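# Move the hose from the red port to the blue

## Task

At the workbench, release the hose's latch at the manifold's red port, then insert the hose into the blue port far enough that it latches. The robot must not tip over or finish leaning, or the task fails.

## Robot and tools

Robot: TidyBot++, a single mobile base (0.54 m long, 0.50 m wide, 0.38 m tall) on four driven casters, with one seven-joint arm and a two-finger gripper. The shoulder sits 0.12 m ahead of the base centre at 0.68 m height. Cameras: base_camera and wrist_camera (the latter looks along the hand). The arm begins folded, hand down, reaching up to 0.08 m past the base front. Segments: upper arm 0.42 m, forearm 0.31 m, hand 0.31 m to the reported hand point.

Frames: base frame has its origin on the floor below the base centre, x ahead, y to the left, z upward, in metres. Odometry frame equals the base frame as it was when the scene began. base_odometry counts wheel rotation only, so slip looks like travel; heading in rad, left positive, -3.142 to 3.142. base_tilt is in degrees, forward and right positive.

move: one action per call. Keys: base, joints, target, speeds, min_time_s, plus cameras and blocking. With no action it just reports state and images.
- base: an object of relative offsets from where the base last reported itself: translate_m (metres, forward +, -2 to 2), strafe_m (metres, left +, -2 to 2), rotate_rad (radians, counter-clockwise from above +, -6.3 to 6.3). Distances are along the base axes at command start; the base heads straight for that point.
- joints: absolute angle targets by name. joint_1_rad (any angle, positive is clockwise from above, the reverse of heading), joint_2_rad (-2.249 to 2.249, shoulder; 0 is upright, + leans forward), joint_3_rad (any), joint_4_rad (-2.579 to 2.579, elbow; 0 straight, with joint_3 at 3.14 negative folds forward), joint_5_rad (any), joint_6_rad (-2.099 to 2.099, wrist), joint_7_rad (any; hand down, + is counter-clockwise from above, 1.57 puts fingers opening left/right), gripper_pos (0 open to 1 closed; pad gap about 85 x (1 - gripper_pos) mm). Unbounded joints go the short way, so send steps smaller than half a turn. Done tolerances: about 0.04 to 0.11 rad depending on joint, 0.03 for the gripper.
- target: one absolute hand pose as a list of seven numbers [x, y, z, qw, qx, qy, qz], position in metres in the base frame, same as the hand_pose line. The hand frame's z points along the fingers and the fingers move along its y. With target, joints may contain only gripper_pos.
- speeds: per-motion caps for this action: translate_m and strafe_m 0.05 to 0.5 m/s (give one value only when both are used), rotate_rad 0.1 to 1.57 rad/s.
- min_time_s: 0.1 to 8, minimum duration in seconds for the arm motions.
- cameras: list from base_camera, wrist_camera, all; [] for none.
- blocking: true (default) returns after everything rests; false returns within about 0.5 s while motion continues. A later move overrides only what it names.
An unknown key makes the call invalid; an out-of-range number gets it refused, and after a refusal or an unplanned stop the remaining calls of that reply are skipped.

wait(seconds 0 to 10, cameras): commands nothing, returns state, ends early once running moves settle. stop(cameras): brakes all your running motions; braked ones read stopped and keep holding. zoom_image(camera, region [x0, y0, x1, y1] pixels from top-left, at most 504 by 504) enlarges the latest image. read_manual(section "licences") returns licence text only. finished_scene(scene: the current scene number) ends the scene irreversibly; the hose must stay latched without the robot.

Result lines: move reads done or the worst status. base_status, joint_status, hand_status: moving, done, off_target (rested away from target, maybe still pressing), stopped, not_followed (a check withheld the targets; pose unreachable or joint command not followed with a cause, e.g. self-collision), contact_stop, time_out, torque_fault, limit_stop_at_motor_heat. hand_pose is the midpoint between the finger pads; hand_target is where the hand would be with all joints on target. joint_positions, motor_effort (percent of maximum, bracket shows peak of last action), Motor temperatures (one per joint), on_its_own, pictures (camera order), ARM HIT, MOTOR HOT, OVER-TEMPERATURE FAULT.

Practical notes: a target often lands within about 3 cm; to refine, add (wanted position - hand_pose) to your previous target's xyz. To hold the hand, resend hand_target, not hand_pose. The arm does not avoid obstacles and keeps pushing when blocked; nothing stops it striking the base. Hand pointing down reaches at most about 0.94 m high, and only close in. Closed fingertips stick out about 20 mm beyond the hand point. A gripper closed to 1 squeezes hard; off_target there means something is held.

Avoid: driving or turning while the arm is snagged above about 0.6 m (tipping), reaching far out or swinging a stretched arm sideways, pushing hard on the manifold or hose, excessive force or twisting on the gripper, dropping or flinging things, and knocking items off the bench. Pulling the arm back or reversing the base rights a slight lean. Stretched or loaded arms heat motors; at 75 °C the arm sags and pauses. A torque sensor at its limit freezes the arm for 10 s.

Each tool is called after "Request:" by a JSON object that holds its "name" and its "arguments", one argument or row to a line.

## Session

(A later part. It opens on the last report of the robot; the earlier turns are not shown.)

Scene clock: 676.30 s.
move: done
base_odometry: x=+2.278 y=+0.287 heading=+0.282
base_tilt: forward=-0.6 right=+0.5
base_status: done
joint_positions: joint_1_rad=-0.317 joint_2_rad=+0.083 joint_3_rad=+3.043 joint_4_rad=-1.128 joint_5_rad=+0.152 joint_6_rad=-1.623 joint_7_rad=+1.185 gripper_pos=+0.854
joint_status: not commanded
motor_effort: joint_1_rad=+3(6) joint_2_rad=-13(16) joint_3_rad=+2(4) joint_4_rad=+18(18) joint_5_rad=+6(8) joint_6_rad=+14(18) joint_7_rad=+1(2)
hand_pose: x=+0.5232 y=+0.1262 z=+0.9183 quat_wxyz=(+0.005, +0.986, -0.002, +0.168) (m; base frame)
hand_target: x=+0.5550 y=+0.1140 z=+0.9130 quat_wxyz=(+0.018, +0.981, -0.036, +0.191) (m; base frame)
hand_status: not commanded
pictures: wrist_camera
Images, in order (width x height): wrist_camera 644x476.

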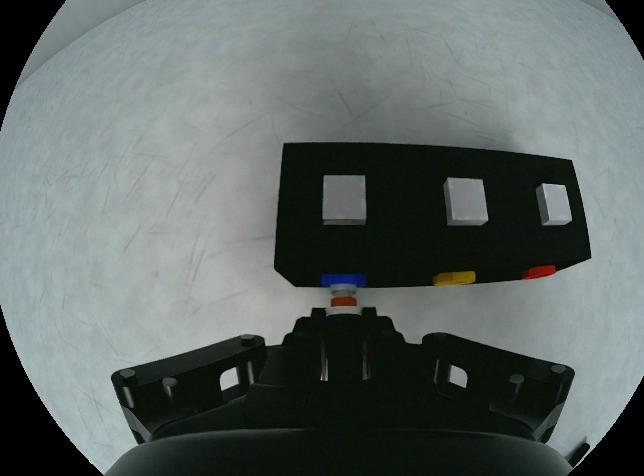

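Request:
{"name": "move", "arguments": {
  "base": {"translate_m": 0.02},
  "speeds": {"translate_m": 0.05},
  "cameras": ["wrist_camera"]
}}

Request:
{"name": "zoom_image", "arguments": {
  "camera": "wrist_camera",
  "region": [270, 220, 420, 340]
}}

Scene clock: 686.27 s.
move: done
base_odometry: x=+2.296 y=+0.292 heading=+0.283
base_tilt: forward=-0.6 right=+0.4
base_status: done
joint_positions: joint_1_rad=-0.322 joint_2_rad=+0.071 joint_3_rad=+3.039 joint_4_rad=-1.141 joint_5_rad=+0.152 joint_6_rad=-1.644 joint_7_rad=+1.185 gripper_pos=+0.854
joint_status: not commanded
motor_effort: joint_1_rad=+5(6) joint_2_rad=-11(14) joint_3_rad=+4(5) joint_4_rad=+19(21) joint_5_rad=+9(11) joint_6_rad=+17(23) joint_7_rad=+2(2)
hand_pose: x=+0.5116 y=+0.1253 z=+0.9166 quat_wxyz=(+0.009, +0.987, +0.002, +0.159) (m; base frame)
hand_target: x=+0.5550 y=+0.1140 z=+0.9130 quat_wxyz=(+0.018, +0.981, -0.036, +0.191) (m; base frame)
hand_status: not commanded
pictures: wrist_camera
Images, in order (width x height): wrist_camera 644x476.

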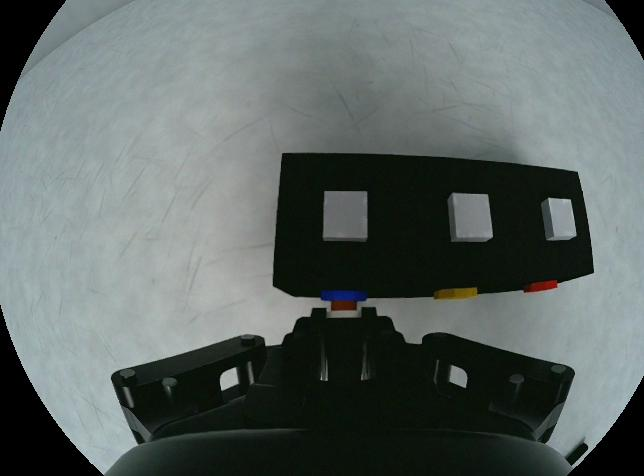

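Scaled by 3.360.

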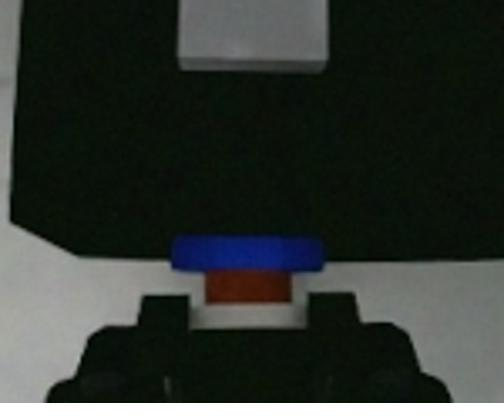

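Lip entered. Push further.

Request:
{"name": "move", "arguments": {
  "base": {"translate_m": 0.02},
  "speeds": {"translate_m": 0.05},
  "cameras": ["wrist_camera"]
}}

Request:
{"name": "zoom_image", "arguments": {
  "camera": "wrist_camera",
  "region": [270, 220, 420, 340]
}}

Scene clock: 690.13 s.
move: done
base_odometry: x=+2.315 y=+0.298 heading=+0.283
base_tilt: forward=-0.6 right=+0.5
base_status: done
joint_positions: joint_1_rad=-0.328 joint_2_rad=+0.056 joint_3_rad=+3.032 joint_4_rad=-1.149 joint_5_rad=+0.152 joint_6_rad=-1.677 joint_7_rad=+1.185 gripper_pos=+0.854
joint_status: not commanded
motor_effort: joint_1_rad=+6(8) joint_2_rad=-7(12) joint_3_rad=+6(6) joint_4_rad=+20(21) joint_5_rad=+10(13) joint_6_rad=+24(28) joint_7_rad=+2(2)
hand_pose: x=+0.4962 y=+0.1247 z=+0.9166 quat_wxyz=(+0.013, +0.989, +0.008, +0.147) (m; base frame)
hand_target: x=+0.5550 y=+0.1140 z=+0.9130 quat_wxyz=(+0.018, +0.981, -0.036, +0.191) (m; base frame)
hand_status: not commanded
pictures: wrist_camera
Images, in order (width x height): wrist_camera 644x476.

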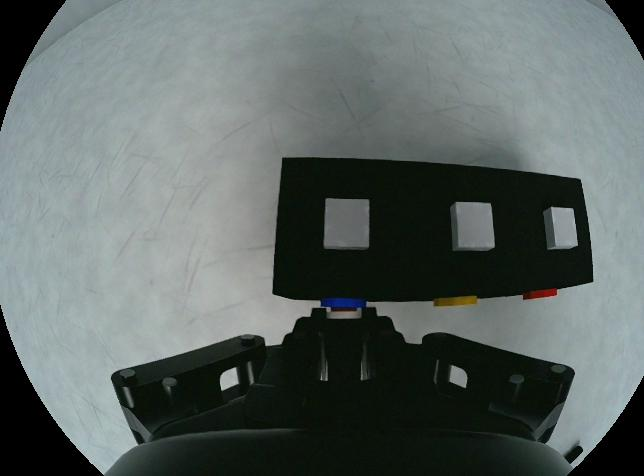

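Scaled by 3.360.

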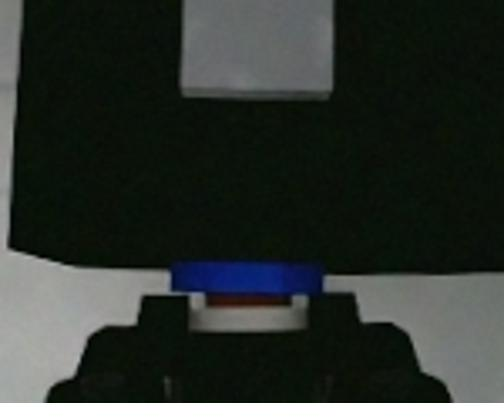

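Request:
{"name": "move", "arguments": {
  "target": [0.59, 0.114, 0.913, 0.018, 0.9812, -0.036, 0.1908],
  "min_time_s": 1.5,
  "cameras": ["wrist_camera", "base_camera"]
}}

Request:
{"name": "zoom_image", "arguments": {
  "camera": "wrist_camera",
  "region": [270, 220, 420, 340]
}}

Scene clock: 698.37 s.
move: off_target
base_odometry: x=+2.315 y=+0.298 heading=+0.283
base_tilt: forward=-0.6 right=+0.5
base_status: not commanded
joint_positions: joint_1_rad=-0.344 joint_2_rad=+0.083 joint_3_rad=+3.048 joint_4_rad=-1.111 joint_5_rad=+0.152 joint_6_rad=-1.718 joint_7_rad=+1.185 gripper_pos=+0.854
joint_status: not commanded
motor_effort: joint_1_rad=+7(7) joint_2_rad=-2(7) joint_3_rad=+6(6) joint_4_rad=+22(22) joint_5_rad=+12(12) joint_6_rad=+34(35) joint_7_rad=+2(2)
hand_pose: x=+0.4973 y=+0.1253 z=+0.9168 quat_wxyz=(+0.018, +0.991, +0.006, +0.133) (m; base frame)
hand_target: x=+0.5900 y=+0.1140 z=+0.9130 quat_wxyz=(+0.018, +0.981, -0.036, +0.191) (m; base frame)
hand_status: off_target (0.093 m and 8.3 deg from the pose sent, 0.095 m and 7.2 deg at the start)
pictures: base_camera, wrist_camera
Images, in order (width x height): base_camera 644x364, wrist_camera 644x476.

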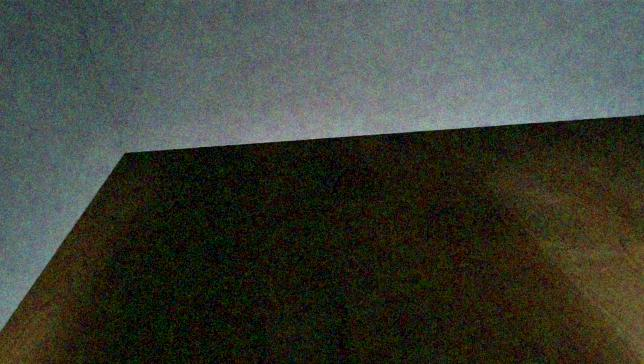

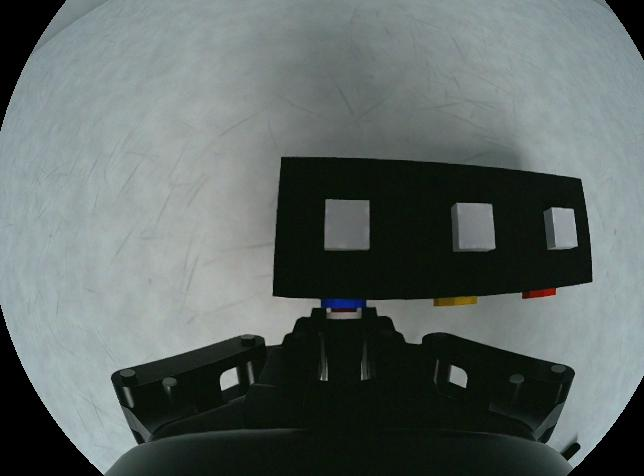

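Scaled by 3.360.

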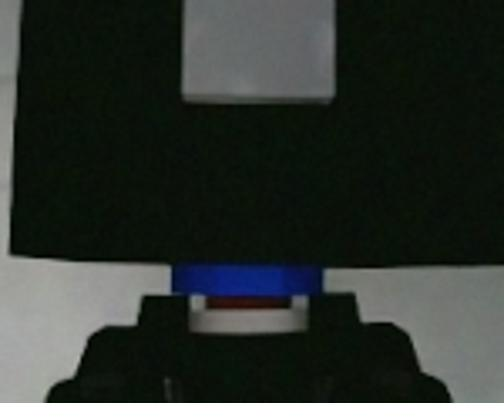

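Request:
{"name": "move", "arguments": {
  "target": [0.61, 0.114, 0.913, 0.018, 0.962, -0.036, 0.272],
  "min_time_s": 1.5,
  "cameras": ["wrist_camera"]
}}

Request:
{"name": "zoom_image", "arguments": {
  "camera": "wrist_camera",
  "region": [270, 220, 420, 340]
}}

Scene clock: 705.70 s.
move: off_target
base_odometry: x=+2.315 y=+0.298 heading=+0.283
base_tilt: forward=-0.7 right=+0.5
base_status: not commanded
joint_positions: joint_1_rad=-0.344 joint_2_rad=+0.021 joint_3_rad=+3.048 joint_4_rad=-1.203 joint_5_rad=+0.155 joint_6_rad=-1.615 joint_7_rad=+1.169 gripper_pos=+0.854
joint_status: not commanded
motor_effort: joint_1_rad=+5(7) joint_2_rad=+2(2) joint_3_rad=+4(6) joint_4_rad=+18(22) joint_5_rad=+8(12) joint_6_rad=+31(35) joint_7_rad=+1(2)
hand_pose: x=+0.4963 y=+0.1251 z=+0.9153 quat_wxyz=(+0.007, +0.986, +0.003, +0.167) (m; base frame)
hand_target: x=+0.6100 y=+0.1140 z=+0.9130 quat_wxyz=(+0.018, +0.961, -0.036, +0.272) (m; base frame)
hand_status: off_target (0.114 m and 13.2 deg from the pose sent, 0.113 m and 17.0 deg at the start)
pictures: wrist_camera
Images, in order (width x height): wrist_camera 644x476.

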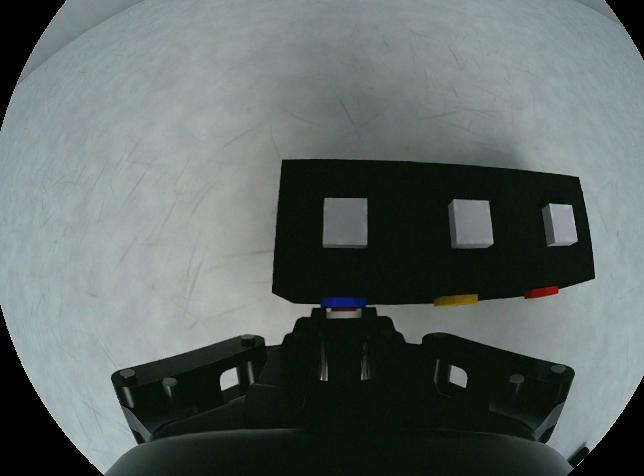

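Scaled by 3.360.

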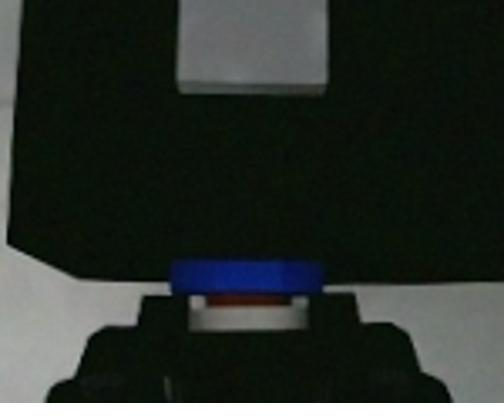

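Request:
{"name": "move", "arguments": {
  "base": {"translate_m": 0.025},
  "speeds": {"translate_m": 0.05},
  "cameras": ["wrist_camera"]
}}

Request:
{"name": "zoom_image", "arguments": {
  "camera": "wrist_camera",
  "region": [270, 220, 420, 340]
}}

Scene clock: 713.77 s.
move: time_out
base_odometry: x=+2.325 y=+0.301 heading=+0.283
base_tilt: forward=-0.7 right=+0.5
base_status: translate_m time_out (by the wheels' count: +0.011 of +0.025)
joint_positions: joint_1_rad=-0.345 joint_2_rad=-0.004 joint_3_rad=+3.037 joint_4_rad=-1.230 joint_5_rad=+0.157 joint_6_rad=-1.612 joint_7_rad=+1.166 gripper_pos=+0.854
joint_status: not commanded
motor_effort: joint_1_rad=+5(8) joint_2_rad=+4(8) joint_3_rad=+5(8) joint_4_rad=+22(23) joint_5_rad=+12(16) joint_6_rad=+38(45) joint_7_rad=+2(2)
hand_pose: x=+0.4863 y=+0.1245 z=+0.9151 quat_wxyz=(+0.008, +0.986, +0.007, +0.169) (m; base frame)
hand_target: x=+0.6100 y=+0.1140 z=+0.9130 quat_wxyz=(+0.018, +0.961, -0.036, +0.272) (m; base frame)
hand_status: not commanded
pictures: wrist_camera
Images, in order (width x height): wrist_camera 644x476.

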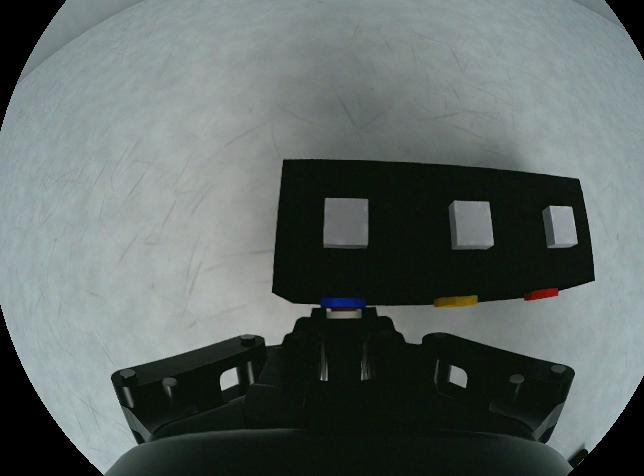

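Scaled by 3.360.

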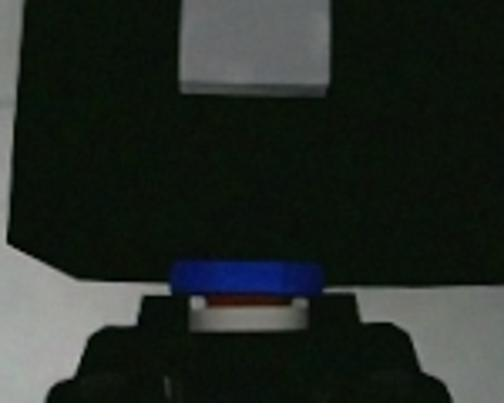

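Request:
{"name": "move", "arguments": {
  "target": [0.503, 0.112, 0.919, 0.018, 0.9812, -0.036, 0.1908],
  "min_time_s": 1.5
}}

Request:
{"name": "move", "arguments": {
  "joints": {"gripper_pos": 0.6},
  "cameras": ["wrist_camera"]
}}

Request:
{"name": "zoom_image", "arguments": {
  "camera": "wrist_camera",
  "region": [270, 220, 420, 340]
}}

Scene clock: 736.07 s.
move: done
base_odometry: x=+2.326 y=+0.301 heading=+0.283
base_tilt: forward=-0.6 right=+0.5
base_status: not commanded
joint_positions: joint_1_rad=-0.270 joint_2_rad=-0.007 joint_3_rad=+2.960 joint_4_rad=-1.232 joint_5_rad=+0.157 joint_6_rad=-1.612 joint_7_rad=+1.152 gripper_pos=+0.854
joint_status: not commanded
motor_effort: joint_1_rad=+2(7) joint_2_rad=-10(10) joint_3_rad=+1(6) joint_4_rad=+19(22) joint_5_rad=+3(12) joint_6_rad=+15(38) joint_7_rad=+1(2)
hand_pose: x=+0.4836 y=+0.1247 z=+0.9157 quat_wxyz=(+0.007, +0.985, +0.001, +0.170) (m; base frame)
hand_target: x=+0.5030 y=+0.1120 z=+0.9190 quat_wxyz=(+0.018, +0.981, -0.036, +0.191) (m; base frame)
hand_status: done (0.023 m and 5.1 deg from the pose sent, 0.021 m and 5.6 deg at the start)
pictures: none

Scene clock: 736.97 s.
move: done
base_odometry: x=+2.326 y=+0.301 heading=+0.283
base_tilt: forward=-0.6 right=+0.5
base_status: not commanded
joint_positions: joint_1_rad=-0.265 joint_2_rad=-0.005 joint_3_rad=+2.952 joint_4_rad=-1.233 joint_5_rad=+0.159 joint_6_rad=-1.601 joint_7_rad=+1.150 gripper_pos=+0.600
joint_status: all done
motor_effort: joint_1_rad=+3(4) joint_2_rad=-13(15) joint_3_rad=+1(4) joint_4_rad=+16(20) joint_5_rad=+4(10) joint_6_rad=+8(15) joint_7_rad=+1(2)
hand_pose: x=+0.4869 y=+0.1270 z=+0.9156 quat_wxyz=(+0.005, +0.985, +0.002, +0.174) (m; base frame)
hand_target: x=+0.5030 y=+0.1120 z=+0.9190 quat_wxyz=(+0.018, +0.981, -0.036, +0.191) (m; base frame)
hand_status: not commanded
pictures: wrist_camera
Images, in order (width x height): wrist_camera 644x476.

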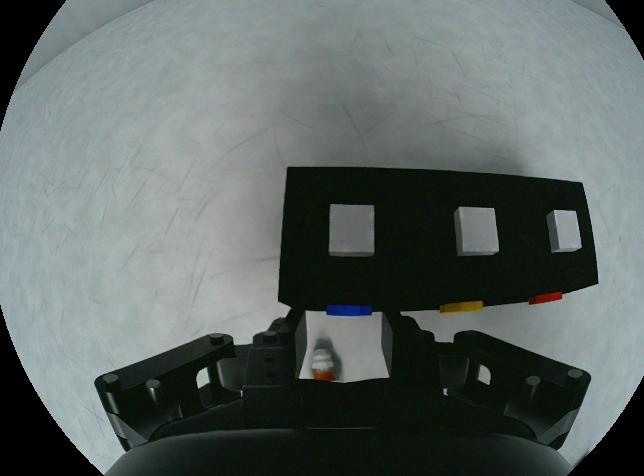

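Scaled by 3.360.

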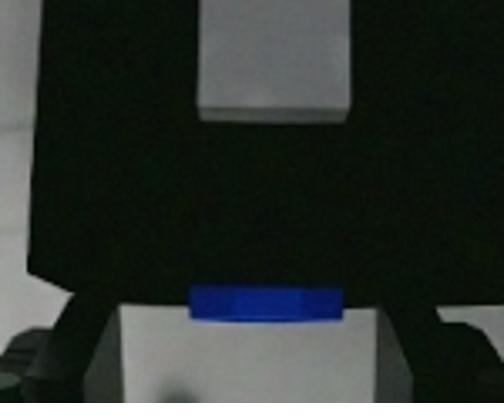

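Request:
{"name": "move", "arguments": {
  "base": {"translate_m": -0.09},
  "speeds": {"translate_m": 0.15}
}}

Request:
{"name": "move", "arguments": {
  "target": [0.505, 0.112, 0.95, 0.018, 0.9912, -0.036, 0.12],
  "min_time_s": 1.5,
  "cameras": ["wrist_camera"]
}}

Scene clock: 750.90 s.
move: done
base_odometry: x=+2.240 y=+0.276 heading=+0.283
base_tilt: forward=-0.6 right=+0.5
base_status: done
joint_positions: joint_1_rad=-0.256 joint_2_rad=-0.001 joint_3_rad=+2.951 joint_4_rad=-1.233 joint_5_rad=+0.167 joint_6_rad=-1.600 joint_7_rad=+1.150 gripper_pos=+0.600
joint_status: not commanded
motor_effort: joint_1_rad=+0(3) joint_2_rad=-14(18) joint_3_rad=-1(2) joint_4_rad=+15(16) joint_5_rad=+1(4) joint_6_rad=+4(7) joint_7_rad=+1(2)
hand_pose: x=+0.4897 y=+0.1221 z=+0.9145 quat_wxyz=(+0.010, +0.985, -0.003, +0.174) (m; base frame)
hand_target: x=+0.5030 y=+0.1120 z=+0.9190 quat_wxyz=(+0.018, +0.981, -0.036, +0.191) (m; base frame)
hand_status: not commanded
pictures: none

Scene clock: 752.97 s.
move: done
base_odometry: x=+2.240 y=+0.276 heading=+0.283
base_tilt: forward=-0.6 right=+0.5
base_status: not commanded
joint_positions: joint_1_rad=-0.317 joint_2_rad=+0.125 joint_3_rad=+3.058 joint_4_rad=-0.937 joint_5_rad=+0.167 joint_6_rad=-1.823 joint_7_rad=+1.150 gripper_pos=+0.600
joint_status: not commanded
motor_effort: joint_1_rad=+1(2) joint_2_rad=-18(18) joint_3_rad=-1(2) joint_4_rad=+14(16) joint_5_rad=+1(2) joint_6_rad=+4(5) joint_7_rad=+2(2)
hand_pose: x=+0.5099 y=+0.1094 z=+0.9547 quat_wxyz=(+0.015, +0.988, -0.042, +0.146) (m; base frame)
hand_target: x=+0.5050 y=+0.1120 z=+0.9500 quat_wxyz=(+0.018, +0.992, -0.036, +0.120) (m; base frame)
hand_status: done (0.007 m and 3.0 deg from the pose sent, 0.040 m and 7.4 deg at the start)
pictures: wrist_camera
Images, in order (width x height): wrist_camera 644x476.

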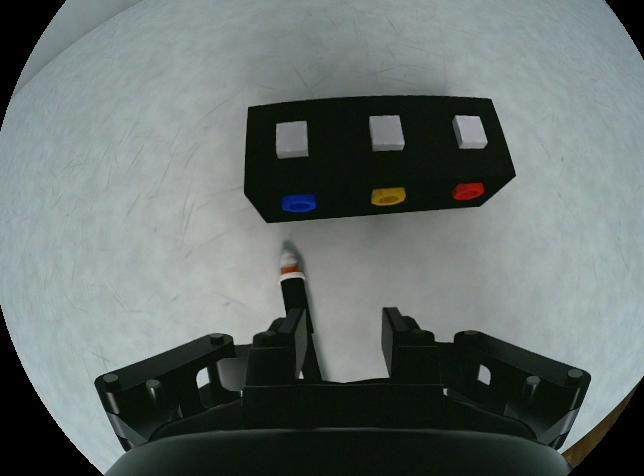

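Request:
{"name": "move", "arguments": {
  "target": [0.53, 0.142, 0.92, 0.012, 0.9945, 0, 0.1045],
  "min_time_s": 1.5,
  "cameras": ["wrist_camera"]
}}

Scene clock: 765.37 s.
move: done
base_odometry: x=+2.240 y=+0.276 heading=+0.283
base_tilt: forward=-0.6 right=+0.5
base_status: not commanded
joint_positions: joint_1_rad=-0.357 joint_2_rad=+0.194 joint_3_rad=+3.072 joint_4_rad=-0.937 joint_5_rad=+0.167 joint_6_rad=-1.824 joint_7_rad=+1.150 gripper_pos=+0.600
joint_status: not commanded
motor_effort: joint_1_rad=+1(2) joint_2_rad=-20(20) joint_3_rad=-1(1) joint_4_rad=+14(14) joint_5_rad=+0(3) joint_6_rad=+3(4) joint_7_rad=+1(2)
hand_pose: x=+0.5236 y=+0.1260 z=+0.9260 quat_wxyz=(+0.027, +0.993, -0.027, +0.114) (m; base frame)
hand_target: x=+0.5300 y=+0.1420 z=+0.9200 quat_wxyz=(+0.012, +0.994, +0.000, +0.104) (m; base frame)
hand_status: done (0.018 m and 3.7 deg from the pose sent, 0.052 m and 6.8 deg at the start)
pictures: wrist_camera
Images, in order (width x height): wrist_camera 644x476.

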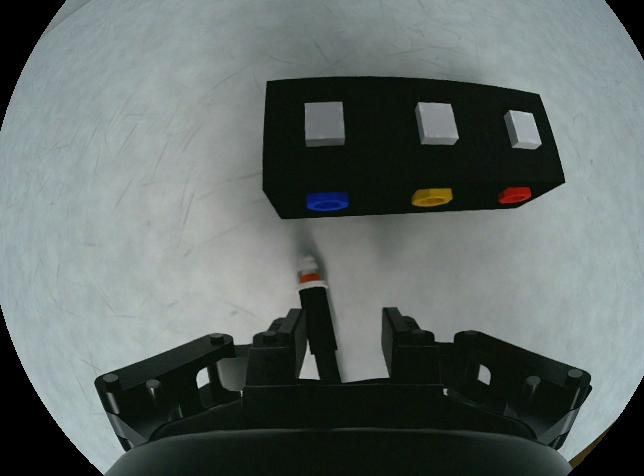

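Request:
{"name": "move", "arguments": {
  "base": {"strafe_m": 0.013}
}}

Request:
{"name": "move", "arguments": {
  "target": [0.541, 0.142, 0.888, 0.012, 0.9945, 0, 0.1045],
  "min_time_s": 1.2,
  "cameras": ["wrist_camera"]
}}

Scene clock: 773.57 s.
move: done
base_odometry: x=+2.236 y=+0.289 heading=+0.283
base_tilt: forward=-0.6 right=+0.5
base_status: done
joint_positions: joint_1_rad=-0.366 joint_2_rad=+0.197 joint_3_rad=+3.078 joint_4_rad=-0.937 joint_5_rad=+0.166 joint_6_rad=-1.824 joint_7_rad=+1.150 gripper_pos=+0.600
joint_status: not commanded
motor_effort: joint_1_rad=+1(2) joint_2_rad=-20(22) joint_3_rad=-2(2) joint_4_rad=+14(14) joint_5_rad=+2(2) joint_6_rad=+3(4) joint_7_rad=+1(2)
hand_pose: x=+0.5236 y=+0.1284 z=+0.9248 quat_wxyz=(+0.028, +0.993, -0.024, +0.113) (m; base frame)
hand_target: x=+0.5300 y=+0.1420 z=+0.9200 quat_wxyz=(+0.012, +0.994, +0.000, +0.104) (m; base frame)
hand_status: not commanded
pictures: none

Scene clock: 775.07 s.
move: done
base_odometry: x=+2.236 y=+0.289 heading=+0.283
base_tilt: forward=-0.6 right=+0.5
base_status: not commanded
joint_positions: joint_1_rad=-0.365 joint_2_rad=+0.197 joint_3_rad=+3.078 joint_4_rad=-1.020 joint_5_rad=+0.166 joint_6_rad=-1.765 joint_7_rad=+1.150 gripper_pos=+0.600
joint_status: not commanded
motor_effort: joint_1_rad=+1(2) joint_2_rad=-21(21) joint_3_rad=-1(2) joint_4_rad=+15(15) joint_5_rad=+1(2) joint_6_rad=+3(3) joint_7_rad=+1(2)
hand_pose: x=+0.5268 y=+0.1291 z=+0.8998 quat_wxyz=(+0.034, +0.994, -0.019, +0.103) (m; base frame)
hand_target: x=+0.5410 y=+0.1420 z=+0.8880 quat_wxyz=(+0.012, +0.994, +0.000, +0.104) (m; base frame)
hand_status: done (0.023 m and 3.4 deg from the pose sent, 0.043 m and 3.5 deg at the start)
pictures: wrist_camera
Images, in order (width x height): wrist_camera 644x476.

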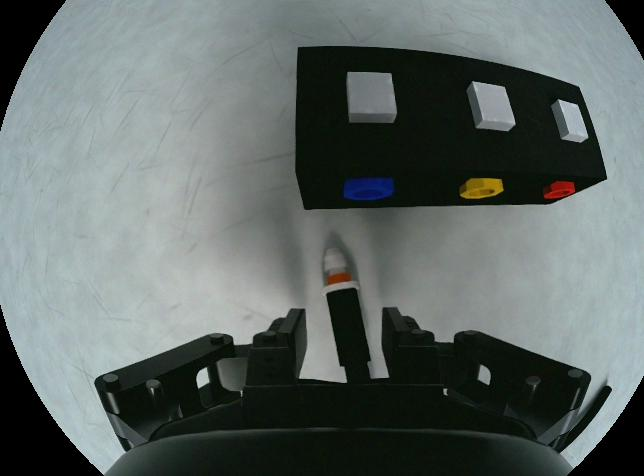

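Request:
{"name": "move", "arguments": {
  "target": [0.549, 0.142, 0.866, 0.012, 0.9945, 0, 0.1045],
  "min_time_s": 1.2,
  "cameras": ["wrist_camera"]
}}

Scene clock: 780.33 s.
move: done
base_odometry: x=+2.236 y=+0.289 heading=+0.283
base_tilt: forward=-0.6 right=+0.5
base_status: not commanded
joint_positions: joint_1_rad=-0.359 joint_2_rad=+0.197 joint_3_rad=+3.078 joint_4_rad=-1.086 joint_5_rad=+0.166 joint_6_rad=-1.695 joint_7_rad=+1.150 gripper_pos=+0.600
joint_status: not commanded
motor_effort: joint_1_rad=+1(2) joint_2_rad=-18(21) joint_3_rad=-1(2) joint_4_rad=+14(15) joint_5_rad=+1(2) joint_6_rad=+3(4) joint_7_rad=+1(2)
hand_pose: x=+0.5348 y=+0.1293 z=+0.8803 quat_wxyz=(+0.035, +0.994, -0.017, +0.105) (m; base frame)
hand_target: x=+0.5490 y=+0.1420 z=+0.8660 quat_wxyz=(+0.012, +0.994, +0.000, +0.104) (m; base frame)
hand_status: done (0.024 m and 3.3 deg from the pose sent, 0.042 m and 3.4 deg at the start)
pictures: wrist_camera
Images, in order (width x height): wrist_camera 644x476.

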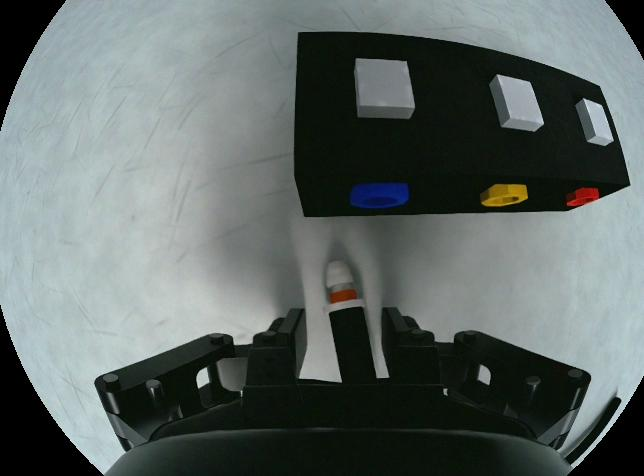

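Request:
{"name": "move", "arguments": {
  "base": {"translate_m": -0.005}
}}

Request:
{"name": "move", "arguments": {
  "joints": {"gripper_pos": 0.92},
  "cameras": ["wrist_camera"]
}}

Scene clock: 783.63 s.
move: done
base_odometry: x=+2.231 y=+0.288 heading=+0.283
base_tilt: forward=-0.6 right=+0.4
base_status: done
joint_positions: joint_1_rad=-0.357 joint_2_rad=+0.197 joint_3_rad=+3.078 joint_4_rad=-1.087 joint_5_rad=+0.166 joint_6_rad=-1.687 joint_7_rad=+1.150 gripper_pos=+0.600
joint_status: not commanded
motor_effort: joint_1_rad=+1(2) joint_2_rad=-18(23) joint_3_rad=-1(2) joint_4_rad=+13(15) joint_5_rad=+1(2) joint_6_rad=+3(4) joint_7_rad=+1(2)
hand_pose: x=+0.5371 y=+0.1296 z=+0.8802 quat_wxyz=(+0.034, +0.993, -0.017, +0.108) (m; base frame)
hand_target: x=+0.5490 y=+0.1420 z=+0.8660 quat_wxyz=(+0.012, +0.994, +0.000, +0.104) (m; base frame)
hand_status: not commanded
pictures: none

Scene clock: 784.33 s.
move: off_target
base_odometry: x=+2.231 y=+0.288 heading=+0.283
base_tilt: forward=-0.6 right=+0.5
base_status: not commanded
joint_positions: joint_1_rad=-0.357 joint_2_rad=+0.196 joint_3_rad=+3.077 joint_4_rad=-1.087 joint_5_rad=+0.154 joint_6_rad=-1.678 joint_7_rad=+1.150 gripper_pos=+0.865
joint_status: gripper_pos off_target (ended at +0.865, target +0.920)
motor_effort: joint_1_rad=+2(3) joint_2_rad=-17(18) joint_3_rad=+0(1) joint_4_rad=+12(13) joint_5_rad=+3(4) joint_6_rad=+3(3) joint_7_rad=+1(2)
hand_pose: x=+0.5381 y=+0.1340 z=+0.8809 quat_wxyz=(+0.026, +0.993, -0.016, +0.111) (m; base frame)
hand_target: x=+0.5490 y=+0.1420 z=+0.8660 quat_wxyz=(+0.012, +0.994, +0.000, +0.104) (m; base frame)
hand_status: not commanded
pictures: wrist_camera
Images, in order (width x height): wrist_camera 644x476.

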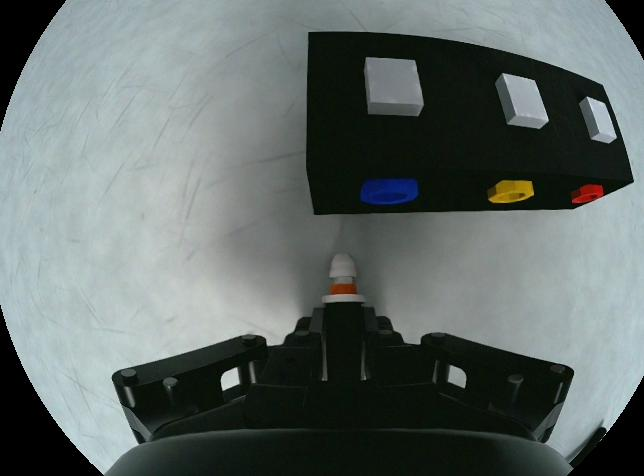

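Request:
{"name": "move", "arguments": {
  "target": [0.549, 0.14, 0.908, 0.012, 0.9945, 0, 0.1045],
  "joints": {"gripper_pos": 1.0},
  "min_time_s": 1.5
}}

Request:
{"name": "move", "arguments": {
  "base": {"strafe_m": -0.018},
  "cameras": ["wrist_camera"]
}}

Scene clock: 791.80 s.
move: off_target
base_odometry: x=+2.231 y=+0.288 heading=+0.283
base_tilt: forward=-0.6 right=+0.4
base_status: not commanded
joint_positions: joint_1_rad=-0.357 joint_2_rad=+0.222 joint_3_rad=+3.091 joint_4_rad=-0.949 joint_5_rad=+0.154 joint_6_rad=-1.736 joint_7_rad=+1.156 gripper_pos=+0.865
joint_status: gripper_pos off_target (ended at +0.865, target +1.000)
motor_effort: joint_1_rad=+1(2) joint_2_rad=-22(22) joint_3_rad=-1(2) joint_4_rad=+15(15) joint_5_rad=+2(3) joint_6_rad=+3(4) joint_7_rad=+1(2)
hand_pose: x=+0.5539 y=+0.1345 z=+0.9151 quat_wxyz=(+0.016, +0.990, -0.026, +0.135) (m; base frame)
hand_target: x=+0.5490 y=+0.1400 z=+0.9080 quat_wxyz=(+0.012, +0.994, +0.000, +0.104) (m; base frame)
hand_status: done (0.010 m and 4.6 deg from the pose sent, 0.030 m and 2.5 deg at the start)
pictures: none

Scene clock: 792.50 s.
move: done
base_odometry: x=+2.236 y=+0.271 heading=+0.283
base_tilt: forward=-0.6 right=+0.5
base_status: done
joint_positions: joint_1_rad=-0.357 joint_2_rad=+0.226 joint_3_rad=+3.098 joint_4_rad=-0.948 joint_5_rad=+0.154 joint_6_rad=-1.741 joint_7_rad=+1.156 gripper_pos=+0.865
joint_status: not commanded
motor_effort: joint_1_rad=+1(3) joint_2_rad=-21(22) joint_3_rad=-1(3) joint_4_rad=+15(15) joint_5_rad=+2(2) joint_6_rad=+3(5) joint_7_rad=+1(2)
hand_pose: x=+0.5541 y=+0.1320 z=+0.9131 quat_wxyz=(+0.018, +0.991, -0.029, +0.131) (m; base frame)
hand_target: x=+0.5490 y=+0.1400 z=+0.9080 quat_wxyz=(+0.012, +0.994, +0.000, +0.104) (m; base frame)
hand_status: not commanded
pictures: wrist_camera
Images, in order (width x height): wrist_camera 644x476.

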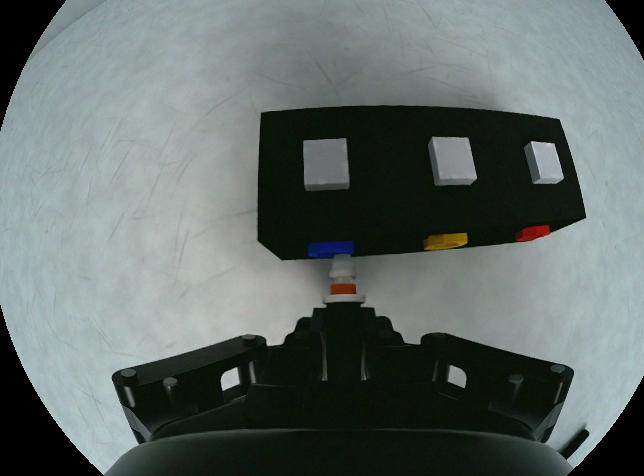

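Request:
{"name": "move", "arguments": {
  "base": {"translate_m": -0.02},
  "target": [0.549, 0.145, 0.915, 0.01, 0.9954, 0.03, 0.0915],
  "min_time_s": 1,
  "cameras": ["wrist_camera"]
}}

Scene clock: 801.53 s.
move: done
base_odometry: x=+2.217 y=+0.265 heading=+0.283
base_tilt: forward=-0.6 right=+0.5
base_status: done
joint_positions: joint_1_rad=-0.358 joint_2_rad=+0.257 joint_3_rad=+3.098 joint_4_rad=-0.873 joint_5_rad=+0.148 joint_6_rad=-1.798 joint_7_rad=+1.218 gripper_pos=+0.865
joint_status: not commanded
motor_effort: joint_1_rad=+1(2) joint_2_rad=-22(24) joint_3_rad=-1(2) joint_4_rad=+14(15) joint_5_rad=+1(2) joint_6_rad=+3(4) joint_7_rad=+1(2)
hand_pose: x=+0.5561 y=+0.1347 z=+0.9214 quat_wxyz=(+0.021, +0.992, -0.002, +0.122) (m; base frame)
hand_target: x=+0.5490 y=+0.1450 z=+0.9150 quat_wxyz=(+0.010, +0.995, +0.030, +0.091) (m; base frame)
hand_status: done (0.014 m and 5.2 deg from the pose sent, 0.014 m and 8.2 deg at the start)
pictures: wrist_camera
Images, in order (width x height): wrist_camera 644x476.

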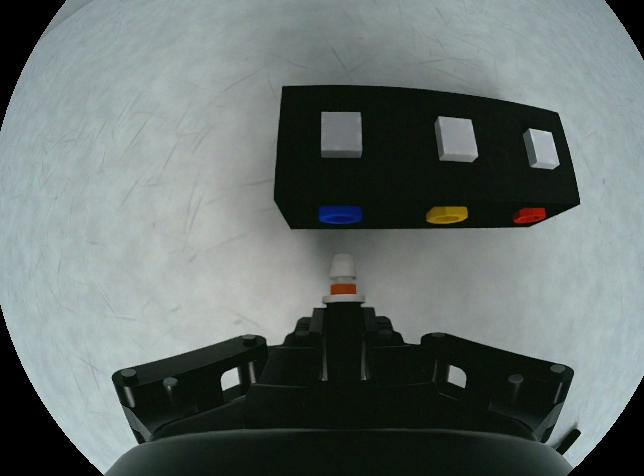

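Request:
{"name": "move", "arguments": {
  "target": [0.549, 0.145, 0.906, 0.01, 0.9962, 0.03, 0.082],
  "min_time_s": 1
}}

Request:
{"name": "move", "arguments": {
  "base": {"translate_m": 0.018},
  "speeds": {"translate_m": 0.05},
  "cameras": ["wrist_camera"]
}}

Request:
{"name": "zoom_image", "arguments": {
  "camera": "wrist_camera",
  "region": [270, 200, 420, 320]
}}

Scene clock: 812.67 s.
move: done
base_odometry: x=+2.217 y=+0.265 heading=+0.283
base_tilt: forward=-0.6 right=+0.5
base_status: not commanded
joint_positions: joint_1_rad=-0.358 joint_2_rad=+0.260 joint_3_rad=+3.098 joint_4_rad=-0.873 joint_5_rad=+0.141 joint_6_rad=-1.799 joint_7_rad=+1.219 gripper_pos=+0.865
joint_status: not commanded
motor_effort: joint_1_rad=+1(2) joint_2_rad=-22(23) joint_3_rad=-1(2) joint_4_rad=+14(15) joint_5_rad=+0(2) joint_6_rad=+3(4) joint_7_rad=+2(2)
hand_pose: x=+0.5560 y=+0.1367 z=+0.9198 quat_wxyz=(+0.019, +0.993, +0.000, +0.120) (m; base frame)
hand_target: x=+0.5490 y=+0.1450 z=+0.9060 quat_wxyz=(+0.010, +0.996, +0.030, +0.082) (m; base frame)
hand_status: done (0.018 m and 5.6 deg from the pose sent, 0.020 m and 6.0 deg at the start)
pictures: none

Scene clock: 813.50 s.
move: done
base_odometry: x=+2.234 y=+0.270 heading=+0.283
base_tilt: forward=-0.6 right=+0.5
base_status: done
joint_positions: joint_1_rad=-0.358 joint_2_rad=+0.266 joint_3_rad=+3.099 joint_4_rad=-0.873 joint_5_rad=+0.140 joint_6_rad=-1.801 joint_7_rad=+1.219 gripper_pos=+0.865
joint_status: not commanded
motor_effort: joint_1_rad=+1(2) joint_2_rad=-23(25) joint_3_rad=-1(2) joint_4_rad=+14(15) joint_5_rad=+1(1) joint_6_rad=+3(6) joint_7_rad=+1(2)
hand_pose: x=+0.5567 y=+0.1373 z=+0.9166 quat_wxyz=(+0.020, +0.993, +0.000, +0.115) (m; base frame)
hand_target: x=+0.5490 y=+0.1450 z=+0.9060 quat_wxyz=(+0.010, +0.996, +0.030, +0.082) (m; base frame)
hand_status: not commanded
pictures: wrist_camera
Images, in order (width x height): wrist_camera 644x476.

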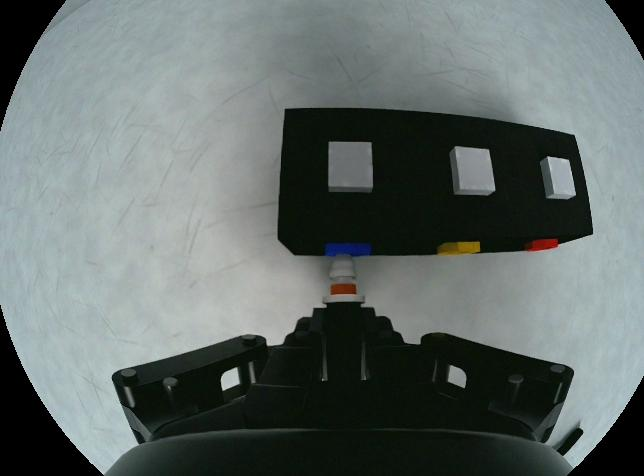

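Scaled by 3.360.

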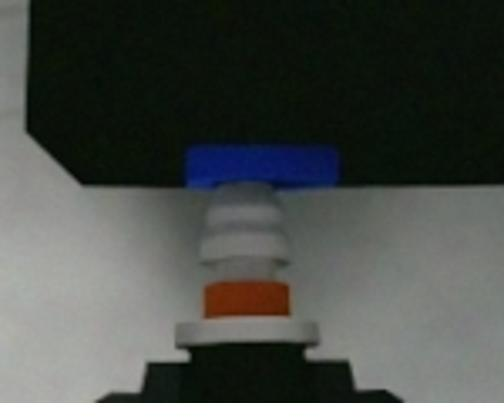

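Request:
{"name": "move", "arguments": {
  "base": {"strafe_m": -0.003, "translate_m": -0.002},
  "cameras": ["wrist_camera"]
}}

Request:
{"name": "zoom_image", "arguments": {
  "camera": "wrist_camera",
  "region": [270, 200, 420, 320]
}}

Scene clock: 818.23 s.
move: done
base_odometry: x=+2.233 y=+0.267 heading=+0.283
base_tilt: forward=-0.6 right=+0.5
base_status: done
joint_positions: joint_1_rad=-0.358 joint_2_rad=+0.268 joint_3_rad=+3.100 joint_4_rad=-0.873 joint_5_rad=+0.139 joint_6_rad=-1.801 joint_7_rad=+1.219 gripper_pos=+0.865
joint_status: not commanded
motor_effort: joint_1_rad=+1(3) joint_2_rad=-22(25) joint_3_rad=-1(2) joint_4_rad=+14(15) joint_5_rad=+1(2) joint_6_rad=+3(4) joint_7_rad=+1(2)
hand_pose: x=+0.5570 y=+0.1374 z=+0.9158 quat_wxyz=(+0.019, +0.993, +0.000, +0.114) (m; base frame)
hand_target: x=+0.5490 y=+0.1450 z=+0.9060 quat_wxyz=(+0.010, +0.996, +0.030, +0.082) (m; base frame)
hand_status: not commanded
pictures: wrist_camera
Images, in order (width x height): wrist_camera 644x476.

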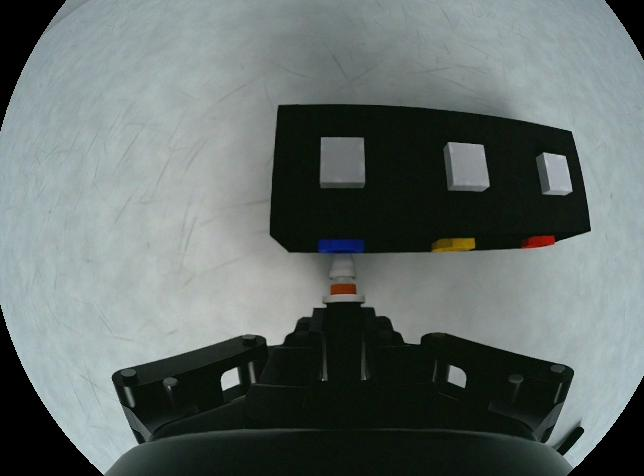

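Scaled by 3.360.

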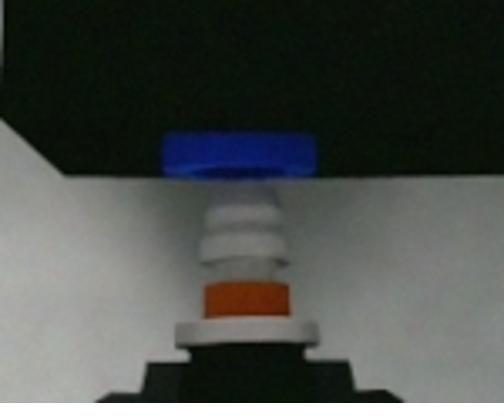

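Request:
{"name": "move", "arguments": {
  "base": {"translate_m": 0.012, "strafe_m": 0.0005},
  "speeds": {"translate_m": 0.05}
}}

Request:
{"name": "move", "arguments": {
  "base": {"translate_m": 0.02},
  "speeds": {"translate_m": 0.05},
  "cameras": ["wrist_camera"]
}}

Request:
{"name": "zoom_image", "arguments": {
  "camera": "wrist_camera",
  "region": [270, 200, 420, 320]
}}

Scene clock: 824.13 s.
move: done
base_odometry: x=+2.244 y=+0.271 heading=+0.283
base_tilt: forward=-0.6 right=+0.5
base_status: done
joint_positions: joint_1_rad=-0.359 joint_2_rad=+0.268 joint_3_rad=+3.100 joint_4_rad=-0.873 joint_5_rad=+0.127 joint_6_rad=-1.831 joint_7_rad=+1.219 gripper_pos=+0.865
joint_status: not commanded
motor_effort: joint_1_rad=+1(3) joint_2_rad=-20(23) joint_3_rad=+0(1) joint_4_rad=+15(15) joint_5_rad=+2(4) joint_6_rad=+6(11) joint_7_rad=+2(2)
hand_pose: x=+0.5475 y=+0.1378 z=+0.9136 quat_wxyz=(+0.020, +0.995, +0.002, +0.099) (m; base frame)
hand_target: x=+0.5490 y=+0.1450 z=+0.9060 quat_wxyz=(+0.010, +0.996, +0.030, +0.082) (m; base frame)
hand_status: not commanded
pictures: none

Scene clock: 824.93 s.
move: done
base_odometry: x=+2.263 y=+0.276 heading=+0.283
base_tilt: forward=-0.6 right=+0.5
base_status: done
joint_positions: joint_1_rad=-0.363 joint_2_rad=+0.260 joint_3_rad=+3.100 joint_4_rad=-0.873 joint_5_rad=+0.112 joint_6_rad=-1.880 joint_7_rad=+1.220 gripper_pos=+0.865
joint_status: not commanded
motor_effort: joint_1_rad=+3(4) joint_2_rad=-17(21) joint_3_rad=+2(2) joint_4_rad=+15(17) joint_5_rad=+3(6) joint_6_rad=+11(16) joint_7_rad=+1(2)
hand_pose: x=+0.5293 y=+0.1376 z=+0.9146 quat_wxyz=(+0.020, +0.997, +0.005, +0.077) (m; base frame)
hand_target: x=+0.5490 y=+0.1450 z=+0.9060 quat_wxyz=(+0.010, +0.996, +0.030, +0.082) (m; base frame)
hand_status: not commanded
pictures: wrist_camera
Images, in order (width x height): wrist_camera 644x476.

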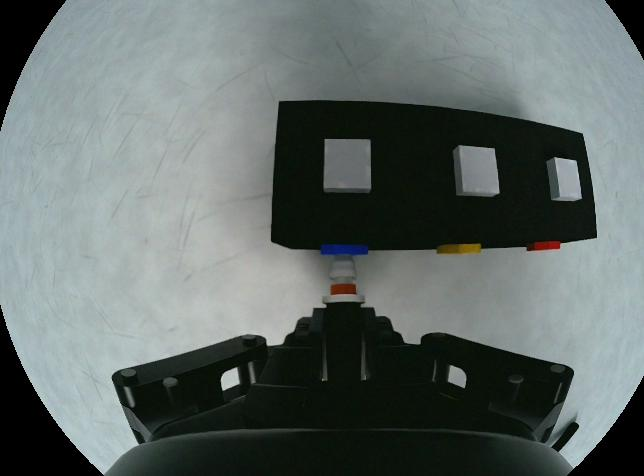

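Scaled by 3.360.

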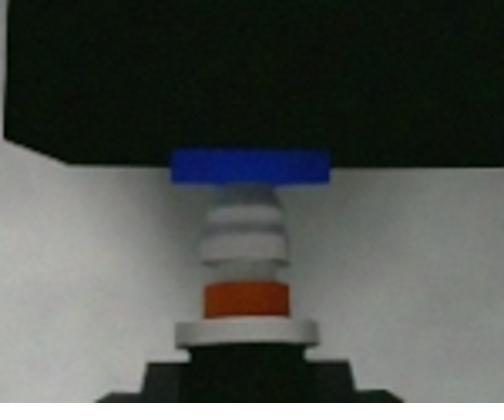

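Request:
{"name": "move", "arguments": {
  "base": {"translate_m": -0.03},
  "speeds": {"translate_m": 0.1}
}}

Request:
{"name": "move", "arguments": {
  "target": [0.549, 0.145, 0.922, 0.01, 0.9952, 0.03, 0.092],
  "min_time_s": 1,
  "cameras": ["wrist_camera"]
}}

Request:
{"name": "zoom_image", "arguments": {
  "camera": "wrist_camera",
  "region": [270, 200, 420, 320]
}}

Scene clock: 830.40 s.
move: done
base_odometry: x=+2.234 y=+0.268 heading=+0.283
base_tilt: forward=-0.6 right=+0.5
base_status: done
joint_positions: joint_1_rad=-0.360 joint_2_rad=+0.278 joint_3_rad=+3.105 joint_4_rad=-0.873 joint_5_rad=+0.112 joint_6_rad=-1.851 joint_7_rad=+1.220 gripper_pos=+0.865
joint_status: not commanded
motor_effort: joint_1_rad=+0(2) joint_2_rad=-23(25) joint_3_rad=-1(2) joint_4_rad=+14(15) joint_5_rad=+0(2) joint_6_rad=+3(11) joint_7_rad=+1(2)
hand_pose: x=+0.5425 y=+0.1397 z=+0.9077 quat_wxyz=(+0.019, +0.996, +0.003, +0.082) (m; base frame)
hand_target: x=+0.5490 y=+0.1450 z=+0.9060 quat_wxyz=(+0.010, +0.996, +0.030, +0.082) (m; base frame)
hand_status: not commanded
pictures: none

Scene clock: 831.70 s.
move: done
base_odometry: x=+2.234 y=+0.268 heading=+0.283
base_tilt: forward=-0.6 right=+0.5
base_status: not commanded
joint_positions: joint_1_rad=-0.360 joint_2_rad=+0.278 joint_3_rad=+3.105 joint_4_rad=-0.834 joint_5_rad=+0.112 joint_6_rad=-1.851 joint_7_rad=+1.222 gripper_pos=+0.865
joint_status: not commanded
motor_effort: joint_1_rad=+1(2) joint_2_rad=-22(23) joint_3_rad=-1(2) joint_4_rad=+14(14) joint_5_rad=+0(2) joint_6_rad=+3(3) joint_7_rad=+1(2)
hand_pose: x=+0.5487 y=+0.1421 z=+0.9206 quat_wxyz=(+0.012, +0.995, +0.003, +0.100) (m; base frame)
hand_target: x=+0.5490 y=+0.1450 z=+0.9220 quat_wxyz=(+0.010, +0.995, +0.030, +0.092) (m; base frame)
hand_status: done (0.003 m and 3.2 deg from the pose sent, 0.017 m and 3.5 deg at the start)
pictures: wrist_camera
Images, in order (width x height): wrist_camera 644x476.

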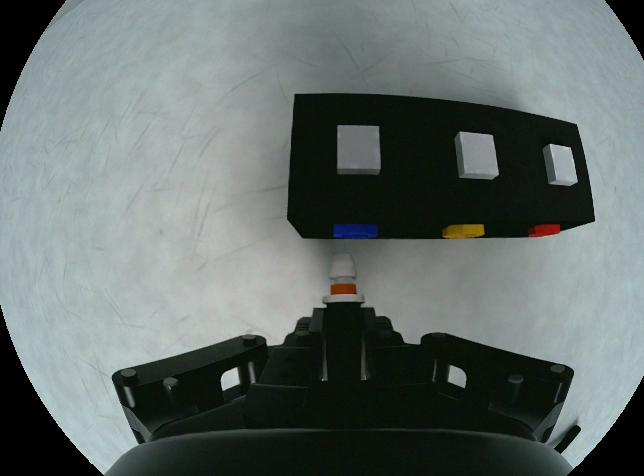

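Scaled by 3.360.

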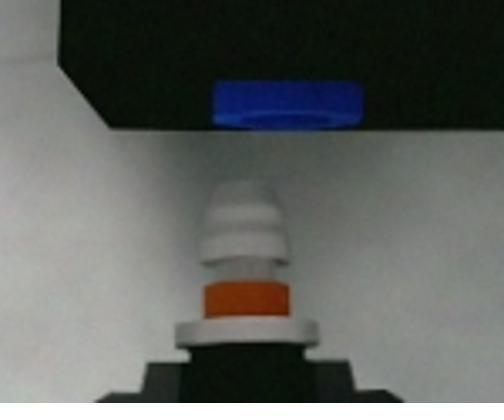

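Request:
{"name": "move", "arguments": {
  "base": {"strafe_m": -0.006, "translate_m": 0.004}
}}

Request:
{"name": "move", "arguments": {
  "base": {"translate_m": 0.008},
  "speeds": {"translate_m": 0.05},
  "cameras": ["wrist_camera"]
}}

Request:
{"name": "zoom_image", "arguments": {
  "camera": "wrist_camera",
  "region": [270, 200, 420, 320]
}}

Scene clock: 837.83 s.
move: done
base_odometry: x=+2.240 y=+0.263 heading=+0.283
base_tilt: forward=-0.6 right=+0.5
base_status: done
joint_positions: joint_1_rad=-0.363 joint_2_rad=+0.278 joint_3_rad=+3.109 joint_4_rad=-0.834 joint_5_rad=+0.112 joint_6_rad=-1.851 joint_7_rad=+1.223 gripper_pos=+0.865
joint_status: not commanded
motor_effort: joint_1_rad=+0(4) joint_2_rad=-23(25) joint_3_rad=-1(3) joint_4_rad=+14(15) joint_5_rad=+0(3) joint_6_rad=+3(4) joint_7_rad=+1(2)
hand_pose: x=+0.5490 y=+0.1420 z=+0.9206 quat_wxyz=(+0.012, +0.995, +0.002, +0.100) (m; base frame)
hand_target: x=+0.5490 y=+0.1450 z=+0.9220 quat_wxyz=(+0.010, +0.995, +0.030, +0.092) (m; base frame)
hand_status: not commanded
pictures: none

Scene clock: 838.43 s.
move: done
base_odometry: x=+2.248 y=+0.266 heading=+0.283
base_tilt: forward=-0.6 right=+0.5
base_status: done
joint_positions: joint_1_rad=-0.363 joint_2_rad=+0.281 joint_3_rad=+3.109 joint_4_rad=-0.833 joint_5_rad=+0.112 joint_6_rad=-1.851 joint_7_rad=+1.223 gripper_pos=+0.865
joint_status: not commanded
motor_effort: joint_1_rad=+1(2) joint_2_rad=-22(25) joint_3_rad=-1(2) joint_4_rad=+14(15) joint_5_rad=+0(1) joint_6_rad=+3(4) joint_7_rad=+2(2)
hand_pose: x=+0.5497 y=+0.1421 z=+0.9197 quat_wxyz=(+0.013, +0.995, +0.002, +0.099) (m; base frame)
hand_target: x=+0.5490 y=+0.1450 z=+0.9220 quat_wxyz=(+0.010, +0.995, +0.030, +0.092) (m; base frame)
hand_status: not commanded
pictures: wrist_camera
Images, in order (width x height): wrist_camera 644x476.

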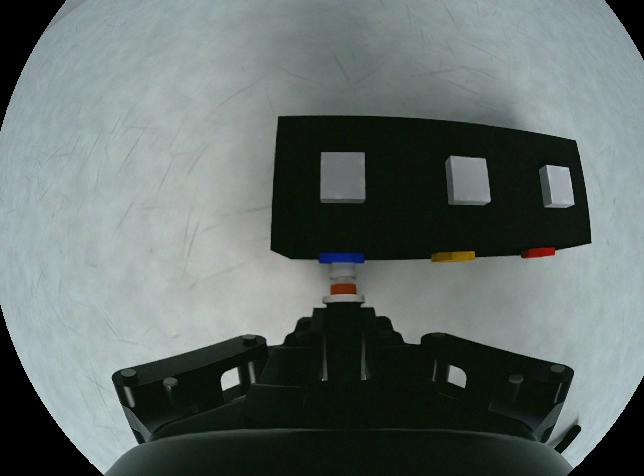

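Scaled by 3.360.

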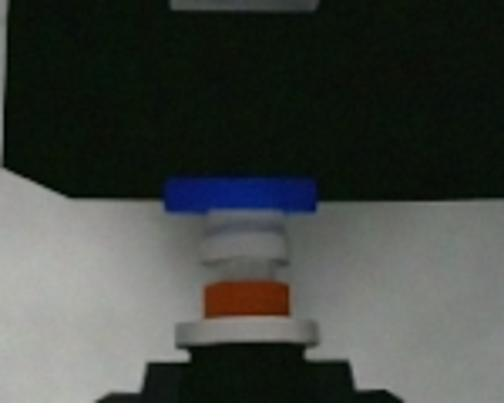

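Request:
{"name": "move", "arguments": {
  "base": {"translate_m": 0.02, "strafe_m": 0.0005},
  "speeds": {"translate_m": 0.05}
}}

Request:
{"name": "move", "arguments": {
  "base": {"translate_m": 0.02},
  "speeds": {"translate_m": 0.05},
  "cameras": ["wrist_camera"]
}}

Request:
{"name": "zoom_image", "arguments": {
  "camera": "wrist_camera",
  "region": [270, 200, 420, 320]
}}

Scene clock: 844.13 s.
move: done
base_odometry: x=+2.267 y=+0.271 heading=+0.283
base_tilt: forward=-0.6 right=+0.5
base_status: done
joint_positions: joint_1_rad=-0.374 joint_2_rad=+0.275 joint_3_rad=+3.109 joint_4_rad=-0.833 joint_5_rad=+0.109 joint_6_rad=-1.894 joint_7_rad=+1.223 gripper_pos=+0.865
joint_status: not commanded
motor_effort: joint_1_rad=+3(5) joint_2_rad=-20(24) joint_3_rad=+1(2) joint_4_rad=+15(16) joint_5_rad=+3(6) joint_6_rad=+7(12) joint_7_rad=+1(2)
hand_pose: x=+0.5344 y=+0.1423 z=+0.9204 quat_wxyz=(+0.017, +0.996, +0.008, +0.082) (m; base frame)
hand_target: x=+0.5490 y=+0.1450 z=+0.9220 quat_wxyz=(+0.010, +0.995, +0.030, +0.092) (m; base frame)
hand_status: not commanded
pictures: none

Scene clock: 844.93 s.
move: done
base_odometry: x=+2.286 y=+0.277 heading=+0.283
base_tilt: forward=-0.6 right=+0.5
base_status: done
joint_positions: joint_1_rad=-0.382 joint_2_rad=+0.267 joint_3_rad=+3.109 joint_4_rad=-0.833 joint_5_rad=+0.099 joint_6_rad=-1.942 joint_7_rad=+1.224 gripper_pos=+0.865
joint_status: not commanded
motor_effort: joint_1_rad=+5(6) joint_2_rad=-18(21) joint_3_rad=+2(3) joint_4_rad=+16(18) joint_5_rad=+6(8) joint_6_rad=+13(20) joint_7_rad=+1(2)
hand_pose: x=+0.5164 y=+0.1424 z=+0.9219 quat_wxyz=(+0.019, +0.998, +0.013, +0.062) (m; base frame)
hand_target: x=+0.5490 y=+0.1450 z=+0.9220 quat_wxyz=(+0.010, +0.995, +0.030, +0.092) (m; base frame)
hand_status: not commanded
pictures: wrist_camera
Images, in order (width x height): wrist_camera 644x476.

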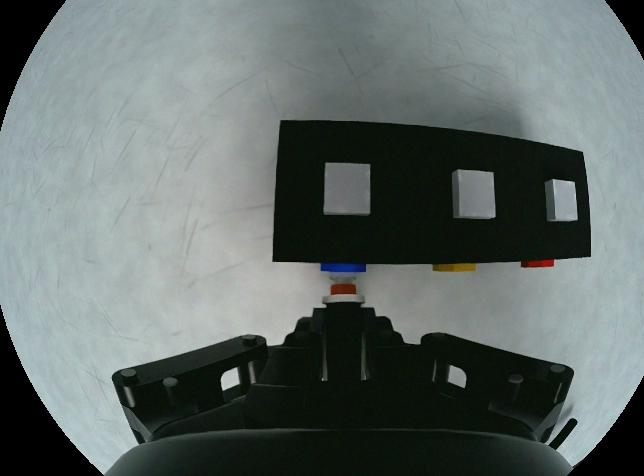

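Scaled by 3.360.

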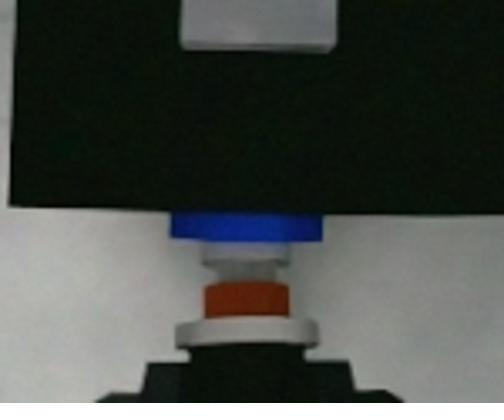

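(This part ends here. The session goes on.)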